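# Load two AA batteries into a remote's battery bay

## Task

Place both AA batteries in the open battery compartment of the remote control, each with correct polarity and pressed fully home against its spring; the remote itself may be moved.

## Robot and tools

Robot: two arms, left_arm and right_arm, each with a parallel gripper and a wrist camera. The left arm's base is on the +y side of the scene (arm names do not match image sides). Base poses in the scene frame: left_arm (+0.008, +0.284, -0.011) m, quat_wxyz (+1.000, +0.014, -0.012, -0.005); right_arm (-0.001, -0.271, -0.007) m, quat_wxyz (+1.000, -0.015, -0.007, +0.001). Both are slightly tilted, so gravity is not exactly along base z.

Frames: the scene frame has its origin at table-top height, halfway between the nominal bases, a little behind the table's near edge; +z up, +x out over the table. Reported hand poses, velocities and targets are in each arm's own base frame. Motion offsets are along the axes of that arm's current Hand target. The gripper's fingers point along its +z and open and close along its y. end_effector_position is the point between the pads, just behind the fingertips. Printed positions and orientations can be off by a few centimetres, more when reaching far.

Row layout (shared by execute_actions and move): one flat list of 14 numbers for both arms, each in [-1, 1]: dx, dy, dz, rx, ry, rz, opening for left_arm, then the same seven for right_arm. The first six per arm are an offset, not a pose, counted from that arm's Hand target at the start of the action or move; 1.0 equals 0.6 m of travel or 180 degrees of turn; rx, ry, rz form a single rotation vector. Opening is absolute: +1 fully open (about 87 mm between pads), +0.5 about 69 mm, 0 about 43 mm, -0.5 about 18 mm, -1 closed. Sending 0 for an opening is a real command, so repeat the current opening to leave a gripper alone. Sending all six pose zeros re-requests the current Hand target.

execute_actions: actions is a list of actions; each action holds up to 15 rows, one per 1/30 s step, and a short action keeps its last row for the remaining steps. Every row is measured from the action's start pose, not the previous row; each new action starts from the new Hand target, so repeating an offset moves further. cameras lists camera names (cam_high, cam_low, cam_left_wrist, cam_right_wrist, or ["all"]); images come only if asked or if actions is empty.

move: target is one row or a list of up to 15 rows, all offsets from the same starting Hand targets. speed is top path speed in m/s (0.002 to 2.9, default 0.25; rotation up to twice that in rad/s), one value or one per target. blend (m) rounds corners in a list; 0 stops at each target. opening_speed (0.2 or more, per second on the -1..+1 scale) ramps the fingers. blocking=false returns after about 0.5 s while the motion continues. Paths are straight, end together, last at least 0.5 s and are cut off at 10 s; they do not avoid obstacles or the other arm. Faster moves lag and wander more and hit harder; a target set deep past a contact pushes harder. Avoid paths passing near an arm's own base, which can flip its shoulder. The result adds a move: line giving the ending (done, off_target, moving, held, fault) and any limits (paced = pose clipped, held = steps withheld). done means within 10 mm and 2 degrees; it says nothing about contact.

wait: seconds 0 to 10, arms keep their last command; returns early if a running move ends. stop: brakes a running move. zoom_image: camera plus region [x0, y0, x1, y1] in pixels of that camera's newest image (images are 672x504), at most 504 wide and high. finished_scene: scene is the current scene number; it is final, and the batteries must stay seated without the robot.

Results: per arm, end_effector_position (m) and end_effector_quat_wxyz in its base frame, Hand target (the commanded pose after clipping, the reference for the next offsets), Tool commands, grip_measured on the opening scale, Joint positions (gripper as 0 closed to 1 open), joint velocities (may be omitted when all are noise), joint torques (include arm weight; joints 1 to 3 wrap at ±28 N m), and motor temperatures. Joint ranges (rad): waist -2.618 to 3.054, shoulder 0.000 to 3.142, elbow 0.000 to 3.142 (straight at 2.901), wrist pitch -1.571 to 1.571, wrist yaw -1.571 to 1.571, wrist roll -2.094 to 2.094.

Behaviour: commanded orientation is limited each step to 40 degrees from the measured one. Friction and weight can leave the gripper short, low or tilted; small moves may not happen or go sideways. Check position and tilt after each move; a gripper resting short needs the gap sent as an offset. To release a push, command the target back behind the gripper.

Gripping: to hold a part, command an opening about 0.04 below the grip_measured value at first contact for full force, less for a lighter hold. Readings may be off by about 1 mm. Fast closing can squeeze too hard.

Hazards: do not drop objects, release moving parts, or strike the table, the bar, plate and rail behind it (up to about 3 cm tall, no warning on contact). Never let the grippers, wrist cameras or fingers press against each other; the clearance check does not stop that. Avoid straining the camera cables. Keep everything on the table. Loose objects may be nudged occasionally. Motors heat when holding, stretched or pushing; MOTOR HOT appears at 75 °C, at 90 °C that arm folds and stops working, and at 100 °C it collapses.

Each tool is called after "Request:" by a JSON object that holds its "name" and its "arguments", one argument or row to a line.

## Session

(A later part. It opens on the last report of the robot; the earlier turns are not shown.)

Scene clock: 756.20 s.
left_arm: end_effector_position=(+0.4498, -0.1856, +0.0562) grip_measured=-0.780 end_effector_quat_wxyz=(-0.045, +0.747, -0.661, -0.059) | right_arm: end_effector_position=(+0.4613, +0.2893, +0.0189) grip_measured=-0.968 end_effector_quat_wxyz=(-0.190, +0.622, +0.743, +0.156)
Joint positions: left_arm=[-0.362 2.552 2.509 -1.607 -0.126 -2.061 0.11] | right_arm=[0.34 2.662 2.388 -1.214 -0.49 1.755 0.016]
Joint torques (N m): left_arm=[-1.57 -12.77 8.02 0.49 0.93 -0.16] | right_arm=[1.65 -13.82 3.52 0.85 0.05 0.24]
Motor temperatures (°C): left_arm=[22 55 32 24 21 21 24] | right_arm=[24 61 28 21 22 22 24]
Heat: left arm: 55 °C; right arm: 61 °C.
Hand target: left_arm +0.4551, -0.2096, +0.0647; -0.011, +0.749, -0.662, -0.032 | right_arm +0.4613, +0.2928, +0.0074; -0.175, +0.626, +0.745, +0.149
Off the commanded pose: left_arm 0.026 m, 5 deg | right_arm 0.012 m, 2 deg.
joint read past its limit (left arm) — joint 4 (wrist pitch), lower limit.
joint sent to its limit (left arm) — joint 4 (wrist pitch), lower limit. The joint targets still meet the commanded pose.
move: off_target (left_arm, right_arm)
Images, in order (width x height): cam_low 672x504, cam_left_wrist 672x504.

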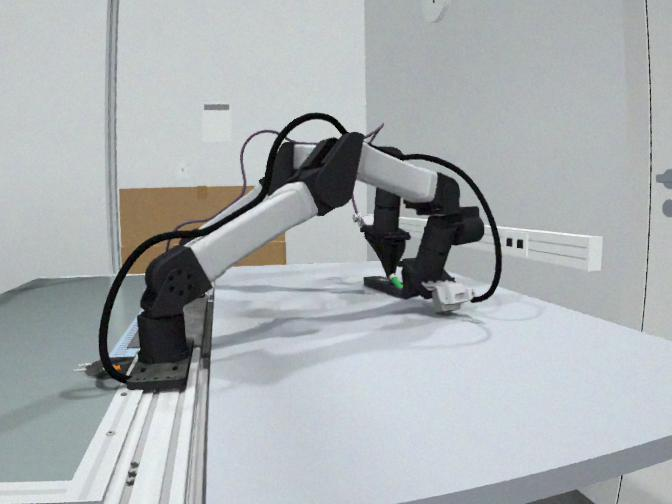

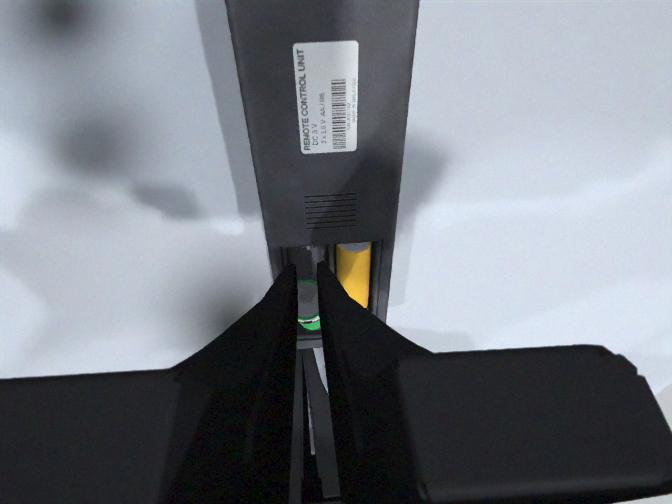

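Request:
{"name": "move", "arguments": {
  "target": [
    [-0.03,0.0,-0.04,0,0,0,-0.78,0,0,0,0,0,0,-1],
    [0.01,0.0,-0.04,0,0,0,-0.78,0,0,0,0,0,0,-1],
    [0.02,0.0,0.04,0,0,0,-0.78,0,0,0,0,0,0,-1]
  ],
  "speed": 0.1,
  "cameras": ["cam_left_wrist","cam_low"]
}}

Request:
{"name": "zoom_image", "arguments": {
  "camera": "cam_low",
  "region": [340, 250, 420, 310]
}}

Request:
{"name": "zoom_image", "arguments": {
  "camera": "cam_left_wrist",
  "region": [200, 130, 420, 330]
}}

Scene clock: 764.83 s.
left_arm: end_effector_position=(+0.4529, -0.2184, +0.0453) grip_measured=-0.780 end_effector_quat_wxyz=(-0.012, +0.742, -0.670, -0.031) | right_arm: end_effector_position=(+0.4613, +0.2893, +0.0189) grip_measured=-0.968 end_effector_quat_wxyz=(-0.190, +0.622, +0.743, +0.156)
Joint positions: left_arm=[-0.392 2.608 2.564 -1.577 -0.044 -2.065 0.11] | right_arm=[0.34 2.662 2.388 -1.214 -0.49 1.755 0.016]
Joint torques (N m): left_arm=[-0.53 -10.97 7.35 0.28 0.02 -0.17] | right_arm=[1.63 -13.82 3.52 0.85 0.06 0.24]
Motor temperatures (°C): left_arm=[22 57 33 24 21 21 24] | right_arm=[24 61 28 21 22 22 24]
Heat: left arm: 57 °C; right arm: 61 °C.
Hand target: left_arm +0.4557, -0.2202, +0.0400; -0.011, +0.749, -0.662, -0.032 | right_arm +0.4613, +0.2928, +0.0074; -0.175, +0.626, +0.745, +0.149
Off the commanded pose: left_arm 0.006 m, 1 deg | right_arm 0.012 m, 2 deg.
joint read past its limit (left arm) — joint 4 (wrist pitch), lower limit.
joint sent to its limit (left arm) — joint 4 (wrist pitch), lower limit; joint 6 (wrist roll), lower limit. The joint targets still meet the commanded pose.
move: off_target (right_arm)
Images, in order (width x height): cam_low 672x504, cam_left_wrist 672x504.

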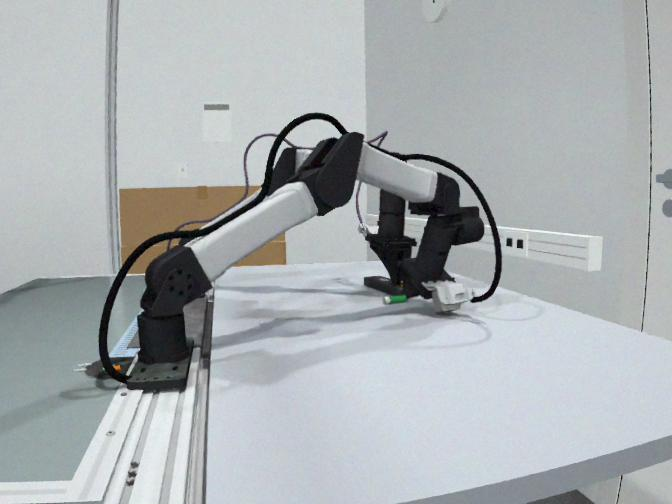

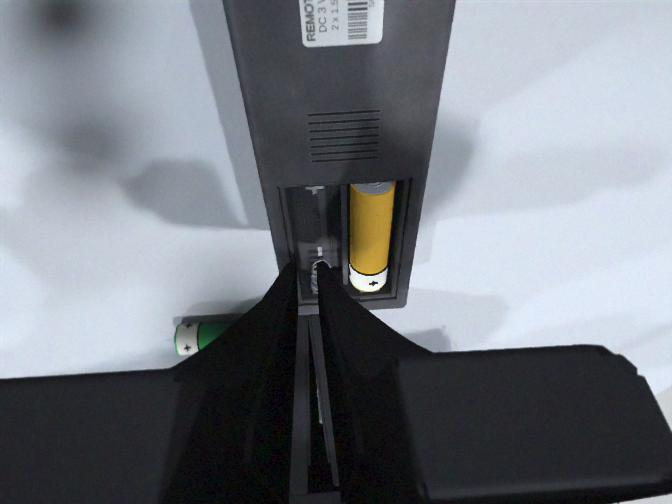

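Scaled by 6.300.

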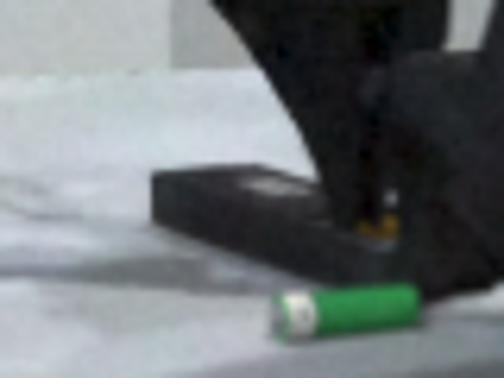

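Scaled by 2.291.

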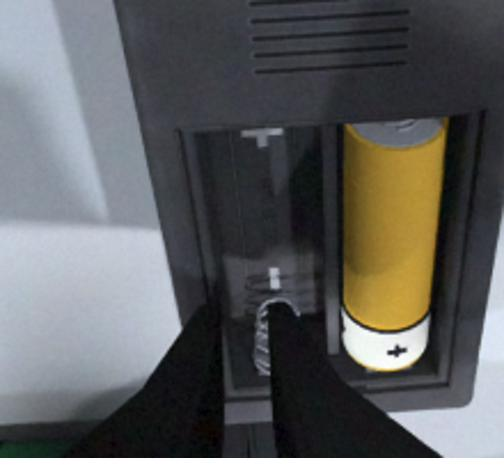

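Request:
{"name": "move", "arguments": {
  "target": [
    [0,0,-0.1,0,0,0,-0.78,0,0,-0.16,0,0,0,-1],
    [-0.22,0,-0.1,0,0,0,-1,-0.04,-0.05,-0.18,0,0.12,0,0]
  ],
  "speed": 0.15,
  "cameras": ["all"]
}}

Scene clock: 776.43 s.
left_arm: end_effector_position=(+0.4431, -0.0984, +0.0894) grip_measured=-1.000 end_effector_quat_wxyz=(+0.001, +0.749, -0.661, -0.039) | right_arm: end_effector_position=(+0.4393, +0.2206, +0.0675) grip_measured=+0.000 end_effector_quat_wxyz=(-0.322, +0.596, +0.697, +0.235)
Joint positions: left_arm=[-0.146 2.373 2.306 -1.571 -0.04 -1.843 0] | right_arm=[0.142 2.522 2.138 -1.285 -0.815 1.514 0.5]
Joint torques (N m): left_arm=[0.21 -15.43 5.01 0.21 -0.2 -0.04] | right_arm=[-0.31 -17.96 4.63 0.22 -0.8 0]
Motor temperatures (°C): left_arm=[22 61 33 23 21 21 24] | right_arm=[24 61 28 21 22 22 24]
Heat: left arm: 61 °C; right arm: 61 °C.
Hand target: left_arm +0.4417, -0.0929, +0.1081; -0.011, +0.749, -0.662, -0.032 | right_arm +0.4435, +0.2187, +0.0931; -0.312, +0.587, +0.699, +0.264
Off the commanded pose: left_arm 0.019 m, 2 deg | right_arm 0.026 m, 4 deg.
joint sent to its limit (left arm) — joint 4 (wrist pitch), lower limit. The joint targets still meet the commanded pose.
move: off_target (left_arm, right_arm); target 2's new opening was sent with right_arm's hand 0.026 m and 4 deg from that target

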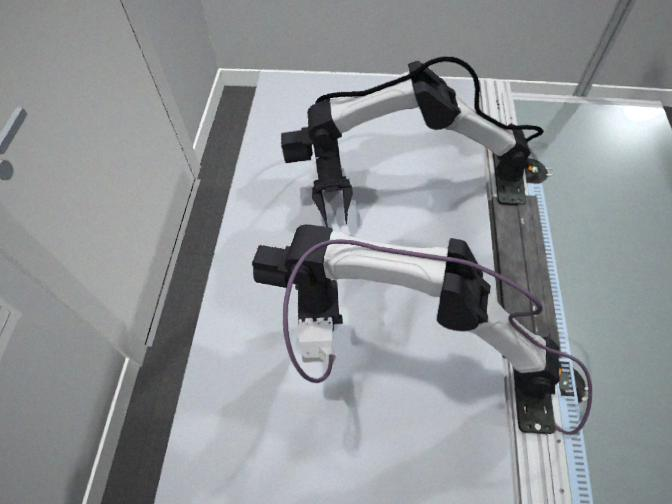

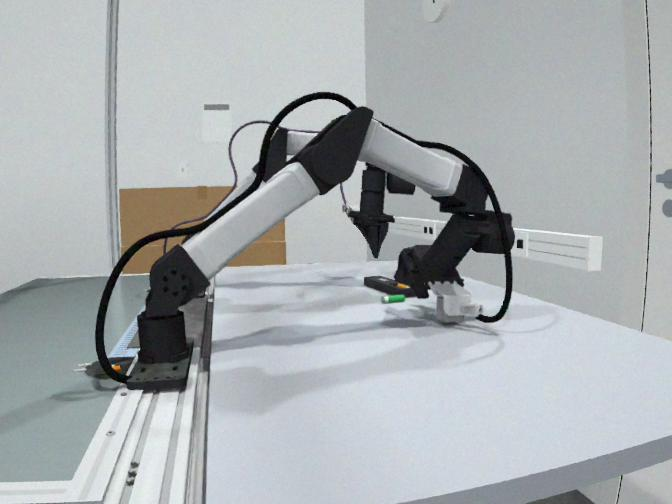

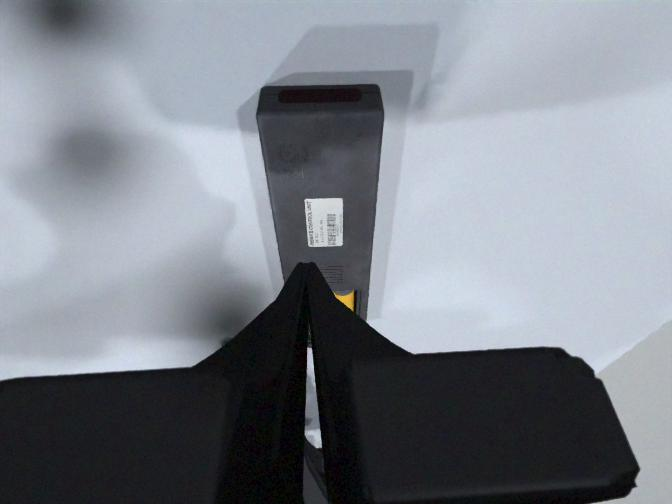

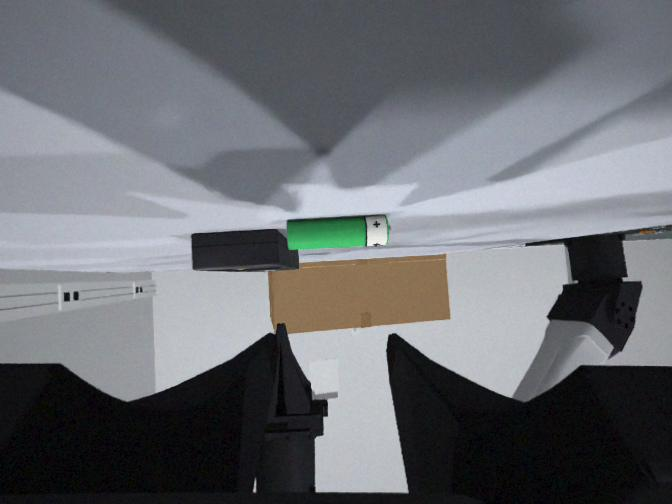

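Request:
{"name": "move", "arguments": {
  "target": [0,0,0,0,0,0,-1,0.135,-0.057,0.008,0.187,-0.221,-0.416,0],
  "speed": 0.3,
  "cameras": ["cam_right_wrist","cam_low"]
}}

Scene clock: 787.20 s.
left_arm: end_effector_position=(+0.4431, -0.0984, +0.0894) grip_measured=-1.000 end_effector_quat_wxyz=(+0.001, +0.749, -0.661, -0.039) | right_arm: end_effector_position=(+0.3971, +0.2708, +0.1200) grip_measured=+0.000 end_effector_quat_wxyz=(+0.078, +0.017, +0.995, +0.064)
Joint positions: left_arm=[-0.146 2.373 2.306 -1.571 -0.04 -1.843 0] | right_arm=[0.542 2.519 2.702 -1.553 -0.025 0.579 0.5]
Joint torques (N m): left_arm=[0.02 -15.71 4.98 0.19 -0.19 0.01] | right_arm=[0.4 -17.78 7.51 0.67 0 -0.06]
Motor temperatures (°C): left_arm=[22 68 33 23 21 21 24] | right_arm=[24 62 29 21 22 22 24]
Heat: left arm: 68 °C; right arm: 62 °C.
Hand target: left_arm +0.4417, -0.0929, +0.1081; -0.011, +0.749, -0.662, -0.032 | right_arm +0.3997, +0.2696, +0.1502; +0.000, +0.000, +1.000, +0.000
Off the commanded pose: left_arm 0.020 m, 2 deg | right_arm 0.030 m, 12 deg.
joint sent to its limit (left arm) — joint 4 (wrist pitch), lower limit. The joint targets still meet the commanded pose.
joint sent to its limit (right arm) — joint 4 (wrist pitch), lower limit. The joint targets are off in orientation, not in position.
move: off_target (left_arm, right_arm)
Images, in order (width x height): cam_low 672x504, cam_right_wrist 672x504.

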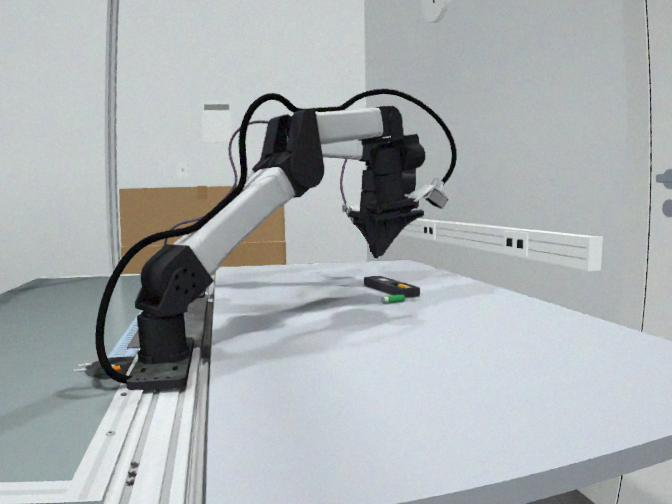

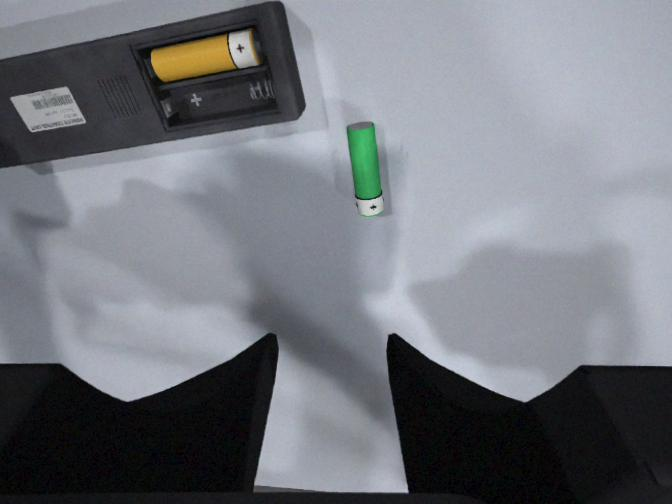

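Request:
{"name": "move", "arguments": {
  "target": [0,0.15,-0.05,0,0,0,-1,-0.015,-0.022,0.15,0,0,0,0],
  "speed": 0.2,
  "cameras": ["cam_right_wrist"]
}}

Scene clock: 792.20 s.
left_arm: end_effector_position=(+0.3517, -0.1068, +0.1323) grip_measured=-1.000 end_effector_quat_wxyz=(+0.003, +0.744, -0.667, -0.045) | right_arm: end_effector_position=(+0.4016, +0.2611, +0.0519) grip_measured=+0.000 end_effector_quat_wxyz=(+0.025, +0.003, +0.999, +0.022)
Joint positions: left_arm=[-0.206 1.969 1.835 -1.517 -0.04 -1.888 0] | right_arm=[0.528 2.679 2.726 -1.553 -0.013 0.533 0.5]
Joint torques (N m): left_arm=[-0.44 -11.36 5.29 0.32 -0.11 -0.15] | right_arm=[-0.5 -14.34 7.65 0.4 0.03 -0.04]
Motor temperatures (°C): left_arm=[22 69 33 23 21 21 24] | right_arm=[24 64 29 21 22 22 24]
Heat: left arm: 69 °C; right arm: 64 °C.
Hand target: left_arm +0.3534, -0.1057, +0.1403; -0.011, +0.749, -0.662, -0.032 | right_arm +0.4088, +0.2563, +0.0602; +0.000, +0.000, +1.000, +0.000
Off the commanded pose: left_arm 0.008 m, 2 deg | right_arm 0.012 m, 4 deg.
joint sent to its limit (right arm) — joint 4 (wrist pitch), lower limit. The joint targets are off in orientation, not in position.
move: off_target (right_arm)
Images, in order (width x height): cam_right_wrist 672x504.

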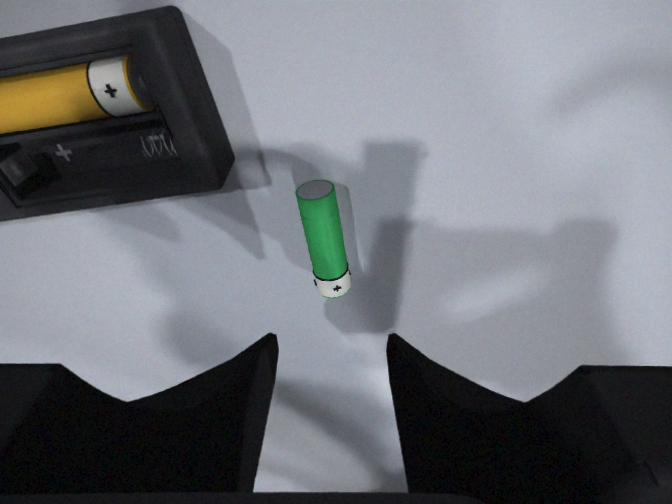

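Request:
{"name": "move", "arguments": {
  "target": [
    [0,0,0,0,0,0,-1,-0.035,-0.005,0.03,0,0,-0.04,0],
    [0,0,0,0,0,0,-1,-0.033,-0.005,0.065,0,0,-0.04,0]
  ],
  "speed": 0.1,
  "cameras": ["cam_right_wrist"]
}}

Scene clock: 800.07 s.
left_arm: end_effector_position=(+0.3519, -0.1069, +0.1323) grip_measured=-1.000 end_effector_quat_wxyz=(+0.003, +0.744, -0.666, -0.044) | right_arm: end_effector_position=(+0.4185, +0.2568, +0.0197) grip_measured=+0.000 end_effector_quat_wxyz=(+0.029, -0.061, +0.997, +0.021)
Joint positions: left_arm=[-0.206 1.969 1.835 -1.516 -0.04 -1.889 0] | right_arm=[0.514 2.801 2.84 -1.538 -0.012 0.392 0.5]
Joint torques (N m): left_arm=[-0.51 -11.37 5.2 0.34 -0.16 -0.22] | right_arm=[-0.5 -13.56 7.57 0.62 0.02 -0.04]
Motor temperatures (°C): left_arm=[22 68 33 23 21 21 24] | right_arm=[24 63 29 21 22 22 24]
Heat: left arm: 68 °C; right arm: 63 °C.
Hand target: left_arm +0.3534, -0.1057, +0.1403; -0.011, +0.749, -0.662, -0.032 | right_arm +0.4285, +0.2534, +0.0211; +0.000, -0.062, +0.998, +0.000
Off the commanded pose: left_arm 0.008 m, 2 deg | right_arm 0.011 m, 4 deg.
elbow stopped short (right arm): the move would have taken joint 3 (elbow) straighter than the controller allows.
move: off_target (right_arm)
Images, in order (width x height): cam_right_wrist 672x504.

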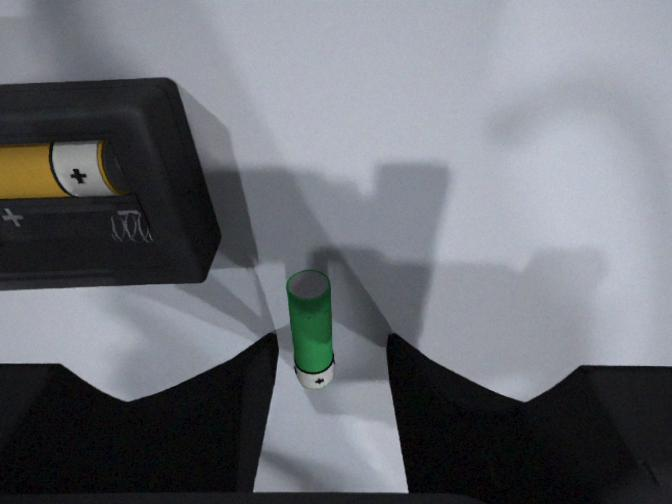

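Request:
{"name": "move", "arguments": {
  "target": [
    [0,0,0,0,0,0,-1,0,0.01,0.015,0,0,0,0],
    [0,0,0,0,0,0,-1,0,0.01,0.015,0,0,0,-0.8]
  ],
  "speed": 0.1,
  "opening_speed": 0.6,
  "cameras": ["cam_right_wrist"]
}}

Scene clock: 805.00 s.
left_arm: end_effector_position=(+0.3519, -0.1069, +0.1323) grip_measured=-1.000 end_effector_quat_wxyz=(+0.003, +0.744, -0.666, -0.044) | right_arm: end_effector_position=(+0.4194, +0.2574, +0.0192) grip_measured=-0.581 end_effector_quat_wxyz=(+0.031, -0.061, +0.997, +0.022)
Joint positions: left_arm=[-0.206 1.969 1.835 -1.516 -0.04 -1.889 0] | right_arm=[0.514 2.805 2.846 -1.537 -0.012 0.392 0.21]
Joint torques (N m): left_arm=[-0.38 -11.43 5.34 0.38 -0.15 -0.2] | right_arm=[0.35 -12.26 7.1 0.79 0.03 0.07]
Motor temperatures (°C): left_arm=[22 68 33 23 21 21 24] | right_arm=[24 63 30 21 22 22 24]
Heat: left arm: 68 °C; right arm: 63 °C.
Hand target: left_arm +0.3534, -0.1057, +0.1403; -0.011, +0.749, -0.662, -0.032 | right_arm +0.4277, +0.2594, +0.0122; +0.000, -0.062, +0.998, +0.000
Off the commanded pose: left_arm 0.008 m, 2 deg | right_arm 0.011 m, 4 deg.
elbow stopped short (right arm): the move would have taken joint 3 (elbow) straighter than the controller allows.
move: off_target (right_arm); target 2's new opening was sent with right_arm's hand 0.012 m and 4 deg from that target
Images, in order (width x height): cam_right_wrist 672x504.

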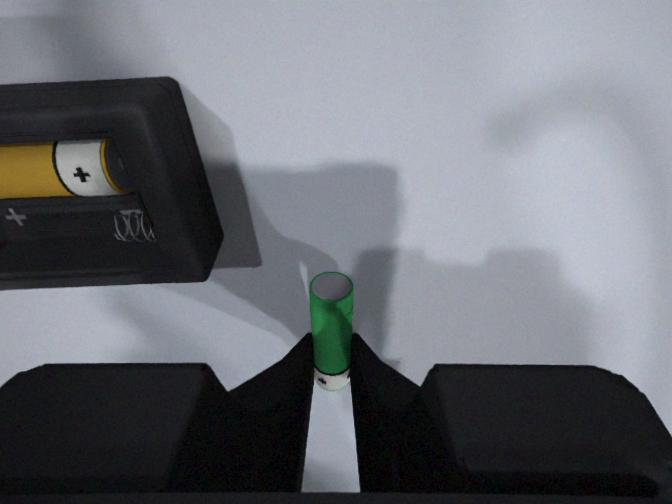

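Request:
{"name": "move", "arguments": {
  "target": [
    [0,0,0,0,0,0,-1,0,0,-0.15,0,0,0,-0.8],
    [0,0,0,0,0,0,-1,-0.059,0.11,-0.163,0,0,0.5,-0.8]
  ],
  "speed": 0.3,
  "cameras": ["cam_right_wrist","cam_low","cam_high"]
}}

Scene clock: 816.33 s.
left_arm: end_effector_position=(+0.3519, -0.1069, +0.1323) grip_measured=-1.000 end_effector_quat_wxyz=(+0.003, +0.744, -0.666, -0.044) | right_arm: end_effector_position=(+0.4507, +0.3245, +0.0945) grip_measured=-0.581 end_effector_quat_wxyz=(+0.029, +0.666, +0.739, +0.097)
Joint positions: left_arm=[-0.206 1.969 1.835 -1.516 -0.04 -1.889 0] | right_arm=[0.557 2.672 2.85 -1.546 0.002 2.025 0.21]
Joint torques (N m): left_arm=[-0.38 -11.26 5.05 0.32 -0.14 -0.23] | right_arm=[0.44 -15.36 6.58 0.76 -0.19 0.17]
Motor temperatures (°C): left_arm=[22 67 33 23 21 21 24] | right_arm=[24 64 30 21 22 22 24]
Heat: left arm: 67 °C; right arm: 64 °C.
Hand target: left_arm +0.3534, -0.1057, +0.1403; -0.011, +0.749, -0.662, -0.032 | right_arm +0.4546, +0.3292, +0.1101; +0.000, +0.661, +0.750, +0.000
Off the commanded pose: left_arm 0.008 m, 2 deg | right_arm 0.017 m, 12 deg.
elbow stopped short (right arm): the move would have taken joint 3 (elbow) straighter than the controller allows.
move: off_target (right_arm)
Images, in order (width x height): cam_high 672x504, cam_low 672x504, cam_right_wrist 672x504.

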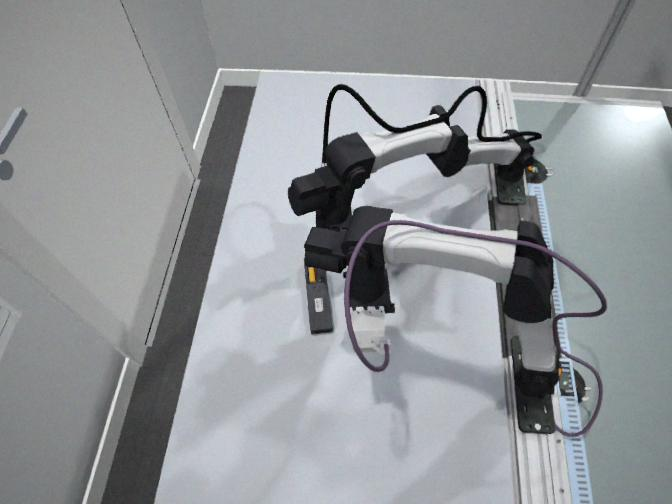

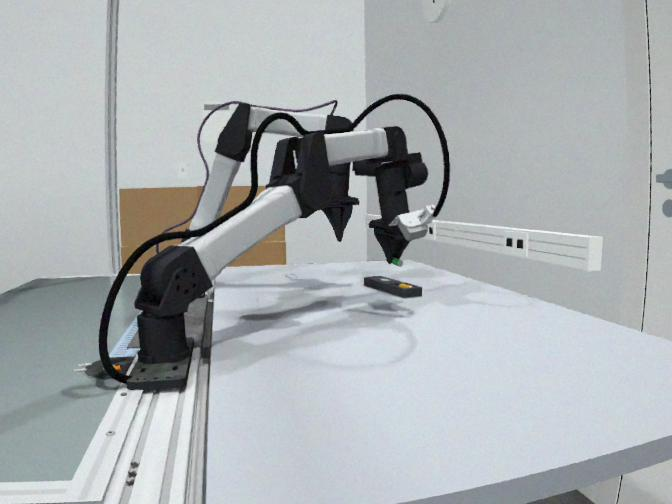

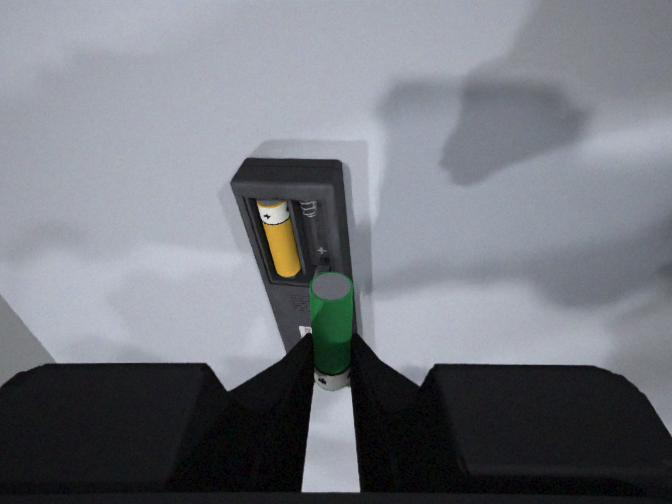

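Request:
{"name": "move", "arguments": {
  "target": [0,0,0,0,0,0,-1,0,0.02,0.05,0,0.1,-0.025,-0.8],
  "speed": 0.1,
  "cameras": ["cam_right_wrist","cam_low"]
}}

Request:
{"name": "zoom_image", "arguments": {
  "camera": "cam_low",
  "region": [340, 230, 440, 305]
}}

Scene clock: 825.53 s.
left_arm: end_effector_position=(+0.3519, -0.1069, +0.1323) grip_measured=-1.000 end_effector_quat_wxyz=(+0.003, +0.744, -0.666, -0.044) | right_arm: end_effector_position=(+0.4588, +0.3314, +0.0746) grip_measured=-0.581 end_effector_quat_wxyz=(-0.097, +0.636, +0.753, +0.142)
Joint positions: left_arm=[-0.206 1.969 1.835 -1.516 -0.04 -1.889 0] | right_arm=[0.47 2.749 2.85 -1.479 -0.288 1.9 0.21]
Joint torques (N m): left_arm=[-0.55 -11.56 5.07 0.33 -0.19 -0.17] | right_arm=[-0.53 -13.89 6.74 0.81 -0.42 -0.03]
Motor temperatures (°C): left_arm=[22 66 33 23 21 21 24] | right_arm=[24 65 31 21 22 22 24]
Heat: left arm: 66 °C; right arm: 65 °C.
Hand target: left_arm +0.3534, -0.1057, +0.1403; -0.011, +0.749, -0.662, -0.032 | right_arm +0.4665, +0.3308, +0.0800; -0.117, +0.623, +0.766, +0.104
Off the commanded pose: left_arm 0.008 m, 2 deg | right_arm 0.010 m, 5 deg.
elbow stopped short (right arm): the move would have taken joint 3 (elbow) straighter than the controller allows.
move: off_target (right_arm)
Images, in order (width x height): cam_low 672x504, cam_right_wrist 672x504.

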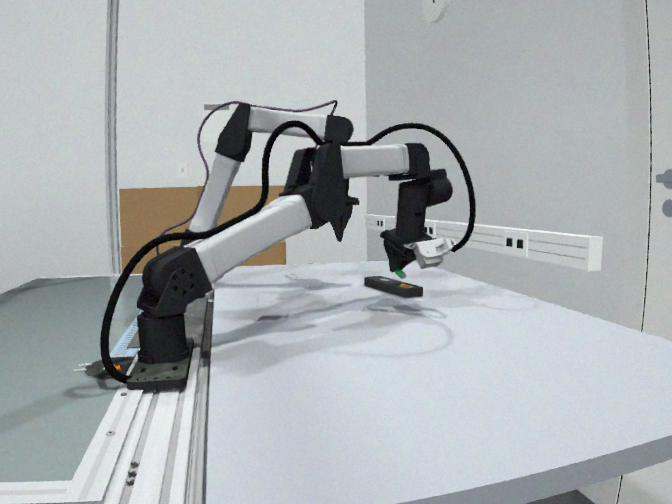

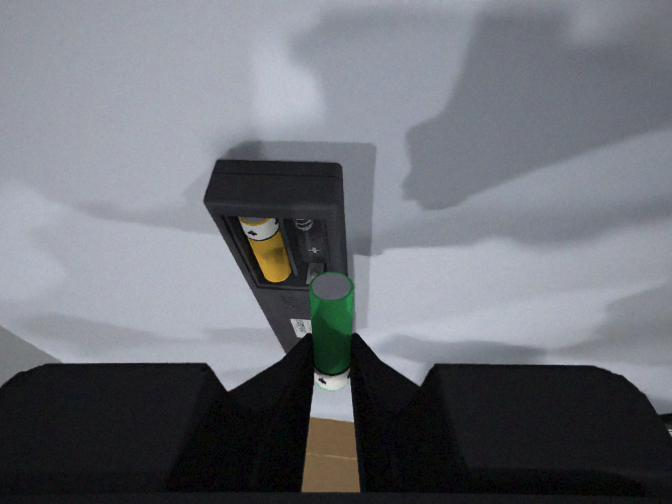

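Scaled by 5.040.

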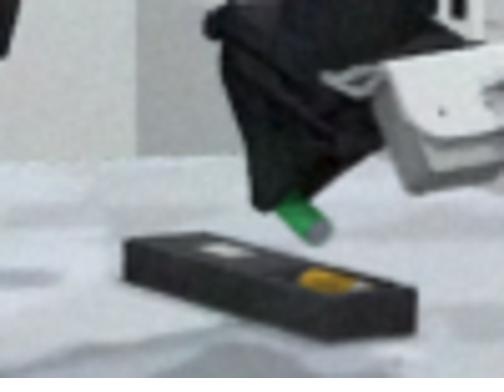

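Request:
{"name": "move", "arguments": {
  "target": [0,0,0,0,0,0,-1,-0.026,0.011,0.03,0,0,0,-0.8],
  "speed": 0.1,
  "cameras": ["cam_right_wrist","cam_low"]
}}

Request:
{"name": "zoom_image", "arguments": {
  "camera": "cam_low",
  "region": [340, 230, 440, 305]
}}

Scene clock: 832.03 s.
left_arm: end_effector_position=(+0.3519, -0.1069, +0.1323) grip_measured=-1.000 end_effector_quat_wxyz=(+0.003, +0.744, -0.666, -0.044) | right_arm: end_effector_position=(+0.4661, +0.3247, +0.0545) grip_measured=-0.581 end_effector_quat_wxyz=(-0.099, +0.634, +0.754, +0.137)
Joint positions: left_arm=[-0.206 1.969 1.835 -1.516 -0.04 -1.889 0] | right_arm=[0.452 2.789 2.85 -1.457 -0.293 1.876 0.21]
Joint torques (N m): left_arm=[-0.43 -11.19 5.05 0.32 -0.15 -0.27] | right_arm=[-0.61 -13.85 6.78 0.82 -0.39 -0.03]
Motor temperatures (°C): left_arm=[22 66 33 23 21 21 24] | right_arm=[24 65 31 21 22 22 24]
Heat: left arm: 66 °C; right arm: 65 °C.
Hand target: left_arm +0.3534, -0.1057, +0.1403; -0.011, +0.749, -0.662, -0.032 | right_arm +0.4751, +0.3231, +0.0583; -0.117, +0.623, +0.766, +0.104
Off the commanded pose: left_arm 0.008 m, 2 deg | right_arm 0.010 m, 5 deg.
elbow stopped short (right arm): the move would have taken joint 3 (elbow) straighter than the controller allows.
move: off_target (right_arm)
Images, in order (width x height): cam_low 672x504, cam_right_wrist 672x504.

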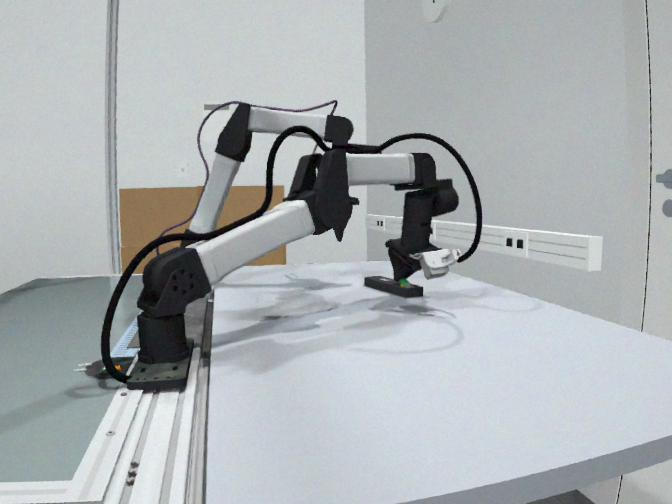

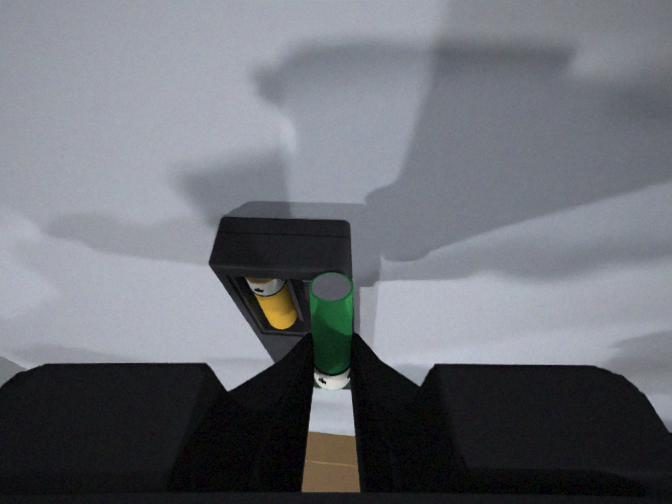

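Scaled by 5.040.

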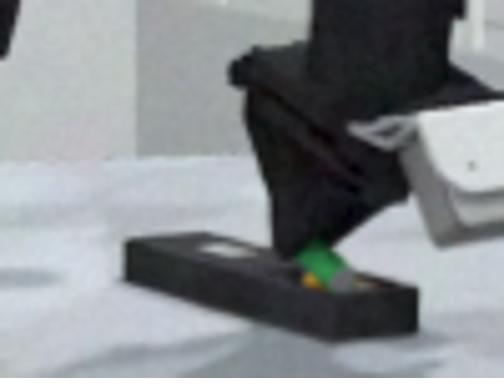

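Request:
{"name": "move", "arguments": {
  "target": [
    [0,0,0,0,0,0,-1,-0.003,0.012,-0.003,0,0,0,-0.8],
    [0,0,0,0,0,0,-1,-0.009,0.012,0.018,0,0,0,-0.8]
  ],
  "speed": 0.08,
  "cameras": ["cam_right_wrist","cam_low"]
}}

Request:
{"name": "zoom_image", "arguments": {
  "camera": "cam_low",
  "region": [340, 230, 440, 305]
}}

Request:
{"name": "zoom_image", "arguments": {
  "camera": "cam_right_wrist",
  "region": [200, 200, 420, 400]
}}

Scene clock: 837.97 s.
left_arm: end_effector_position=(+0.3519, -0.1069, +0.1323) grip_measured=-1.000 end_effector_quat_wxyz=(+0.003, +0.744, -0.666, -0.044) | right_arm: end_effector_position=(+0.4741, +0.3244, +0.0533) grip_measured=-0.581 end_effector_quat_wxyz=(-0.097, +0.634, +0.752, +0.150)
Joint positions: left_arm=[-0.206 1.969 1.835 -1.516 -0.04 -1.889 0] | right_arm=[0.443 2.796 2.85 -1.426 -0.301 1.874 0.21]
Joint torques (N m): left_arm=[-0.46 -11.33 4.88 0.35 -0.15 -0.27] | right_arm=[-0.44 -12.14 6.8 0.92 -0.32 -0.03]
Motor temperatures (°C): left_arm=[22 66 33 23 21 21 24] | right_arm=[24 65 31 21 22 22 25]
Heat: left arm: 66 °C; right arm: 65 °C.
Hand target: left_arm +0.3534, -0.1057, +0.1403; -0.011, +0.749, -0.662, -0.032 | right_arm +0.4827, +0.3226, +0.0463; -0.117, +0.624, +0.766, +0.104
Off the commanded pose: left_arm 0.008 m, 2 deg | right_arm 0.011 m, 6 deg.
elbow stopped short (right arm): the move would have taken joint 3 (elbow) straighter than the controller allows.
move: off_target (right_arm)
Images, in order (width x height): cam_low 672x504, cam_right_wrist 672x504.

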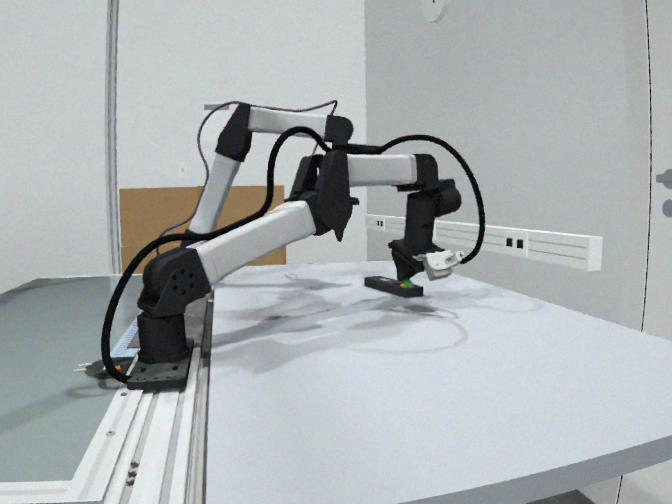

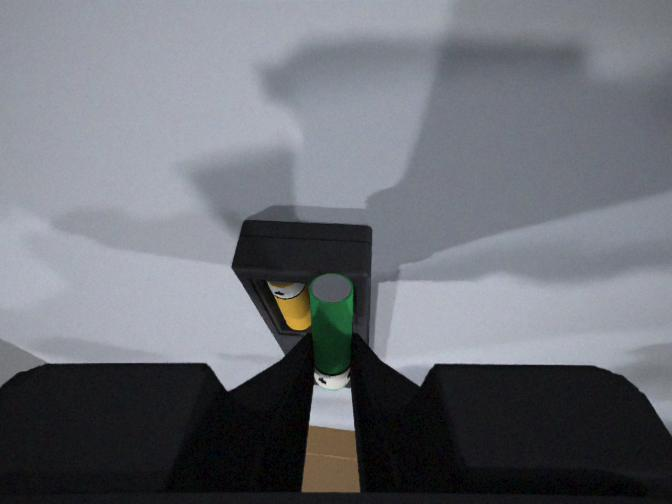

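Scaled by 5.040.

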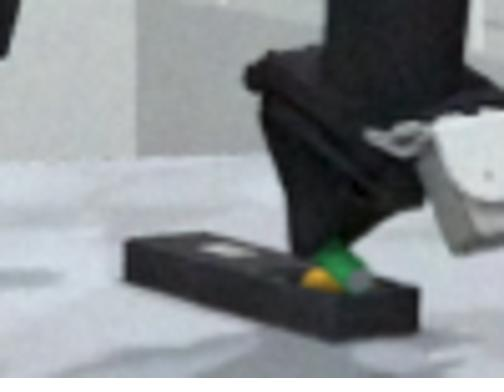

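Scaled by 2.291.

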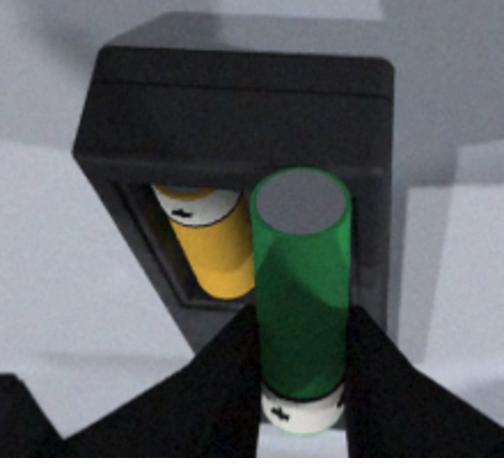

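Request:
{"name": "move", "arguments": {
  "target": [0,0,0,0,0,0,-1,0,0,0.025,0,0,0,-0.8],
  "speed": 0.06,
  "cameras": ["cam_right_wrist","cam_low"]
}}

Request:
{"name": "zoom_image", "arguments": {
  "camera": "cam_low",
  "region": [340, 230, 440, 305]
}}

Request:
{"name": "zoom_image", "arguments": {
  "camera": "cam_right_wrist",
  "region": [200, 200, 420, 400]
}}

Scene clock: 843.33 s.
left_arm: end_effector_position=(+0.3519, -0.1069, +0.1323) grip_measured=-1.000 end_effector_quat_wxyz=(+0.003, +0.744, -0.666, -0.044) | right_arm: end_effector_position=(+0.4754, +0.3270, +0.0520) grip_measured=-0.581 end_effector_quat_wxyz=(-0.101, +0.632, +0.752, +0.155)
Joint positions: left_arm=[-0.206 1.969 1.835 -1.516 -0.04 -1.889 0] | right_arm=[0.443 2.806 2.859 -1.418 -0.312 1.874 0.21]
Joint torques (N m): left_arm=[-0.77 -11.28 5 0.31 -0.2 -0.24] | right_arm=[0.18 -10.62 6.06 1 -0.18 0.01]
Motor temperatures (°C): left_arm=[22 66 32 23 21 21 24] | right_arm=[24 64 31 22 22 22 25]
Heat: left arm: 66 °C; right arm: 64 °C.
Hand target: left_arm +0.3534, -0.1057, +0.1403; -0.011, +0.749, -0.662, -0.032 | right_arm +0.4820, +0.3272, +0.0321; -0.117, +0.624, +0.766, +0.104
Off the commanded pose: left_arm 0.008 m, 2 deg | right_arm 0.021 m, 6 deg.
elbow stopped short (right arm): the move would have taken joint 3 (elbow) straighter than the controller allows.
move: off_target (right_arm)
Images, in order (width x height): cam_low 672x504, cam_right_wrist 672x504.

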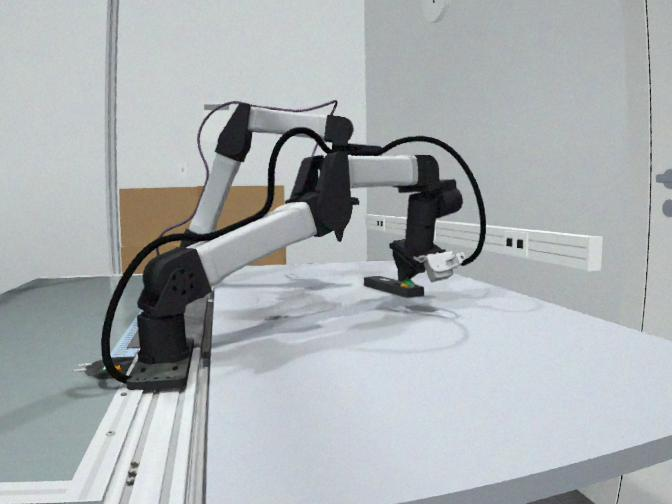

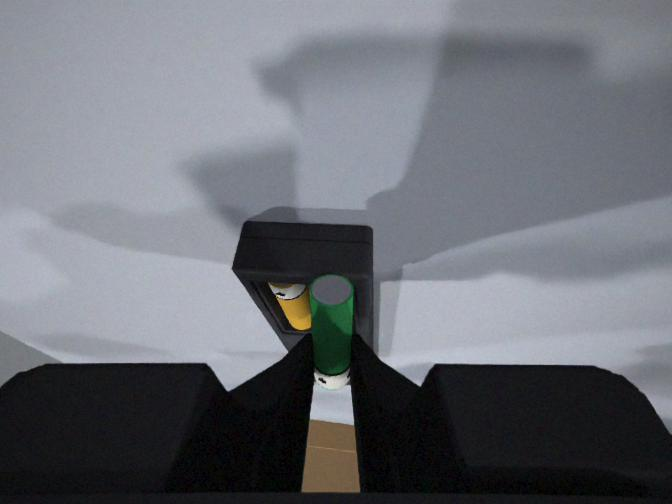

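Scaled by 5.040.

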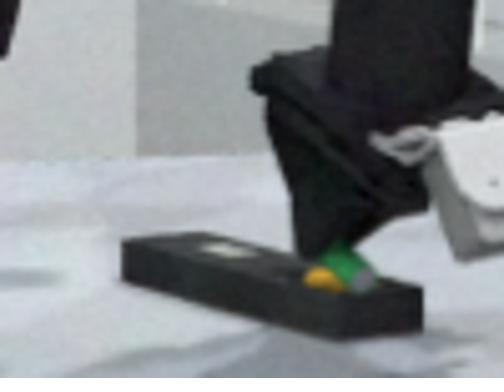

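Scaled by 2.291.

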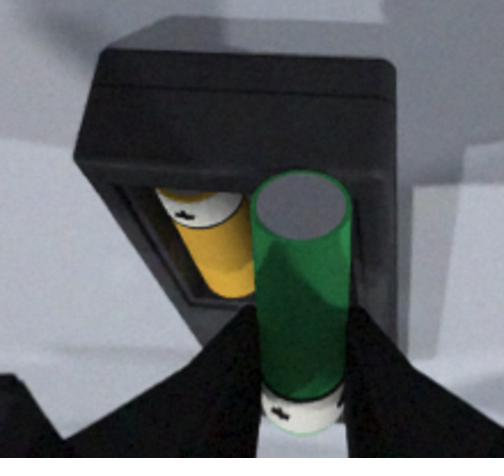

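Request:
{"name": "move", "arguments": {
  "target": [
    [0,0,0,0,0,0,-1,0.0,0,-0.035,0,0,0,-0.8],
    [0,0,0,0,0,0,-1,0.022,0.003,-0.03,0,0,0,-0.8],
    [0,0,0,0,0,0,-1,0.022,0.003,0.012,0,0,0,-0.8]
  ],
  "speed": 0.08,
  "cameras": ["cam_right_wrist","cam_low"]
}}

Request:
{"name": "zoom_image", "arguments": {
  "camera": "cam_low",
  "region": [340, 230, 440, 305]
}}

Request:
{"name": "zoom_image", "arguments": {
  "camera": "cam_right_wrist",
  "region": [200, 200, 420, 400]
}}

Scene clock: 855.03 s.
left_arm: end_effector_position=(+0.3519, -0.1069, +0.1323) grip_measured=-1.000 end_effector_quat_wxyz=(+0.003, +0.744, -0.666, -0.044) | right_arm: end_effector_position=(+0.4832, +0.3346, +0.0528) grip_measured=-0.581 end_effector_quat_wxyz=(-0.093, +0.632, +0.749, +0.173)
Joint positions: left_arm=[-0.206 1.969 1.835 -1.516 -0.04 -1.889 0] | right_arm=[0.45 2.81 2.859 -1.371 -0.31 1.891 0.21]
Joint torques (N m): left_arm=[-0.54 -11.43 4.97 0.3 -0.2 -0.24] | right_arm=[1.7 -10.39 6.15 0.9 -0.14 0.17]
Motor temperatures (°C): left_arm=[22 65 32 23 21 21 24] | right_arm=[24 63 31 22 22 22 25]
Heat: left arm: 65 °C; right arm: 63 °C.
Hand target: left_arm +0.3534, -0.1057, +0.1403; -0.011, +0.749, -0.662, -0.032 | right_arm +0.4808, +0.3422, +0.0295; -0.117, +0.624, +0.766, +0.104
Off the commanded pose: left_arm 0.008 m, 2 deg | right_arm 0.025 m, 9 deg.
elbow stopped short (right arm): the move would have taken joint 3 (elbow) straighter than the controller allows.
move: off_target (right_arm)
Images, in order (width x height): cam_low 672x504, cam_right_wrist 672x504.

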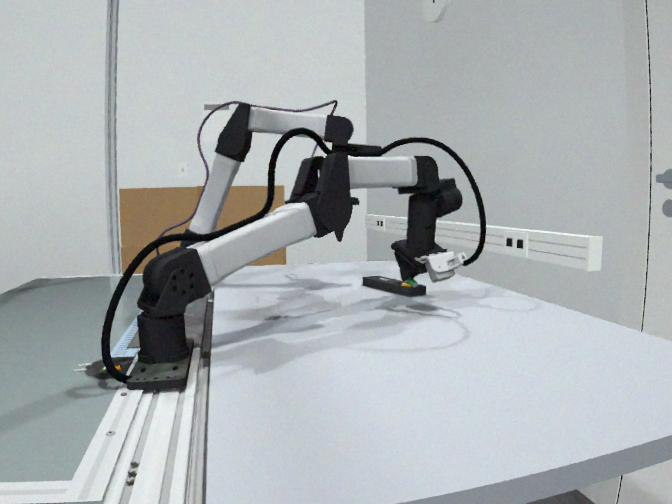

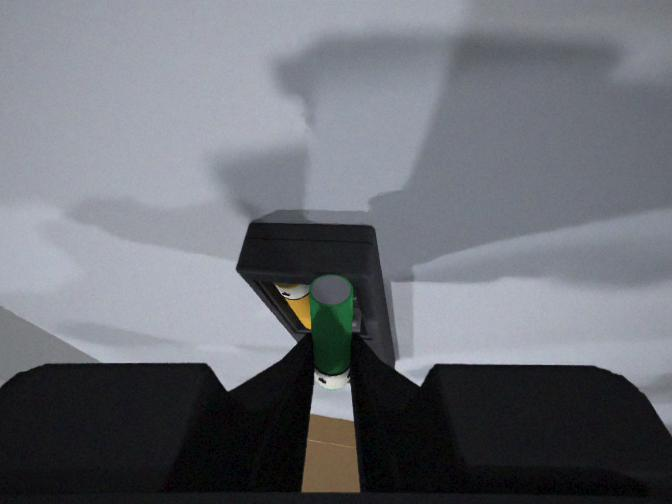

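Scaled by 5.040.

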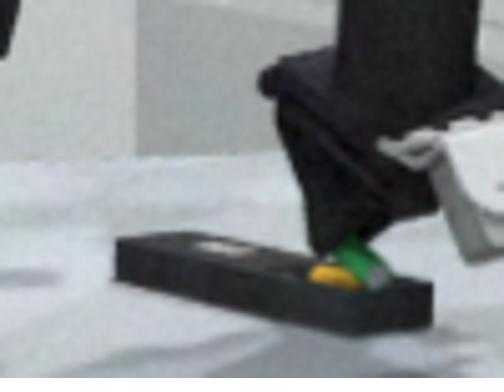

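Scaled by 2.291.

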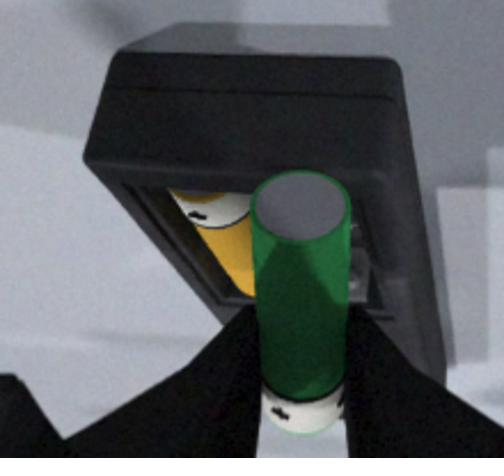

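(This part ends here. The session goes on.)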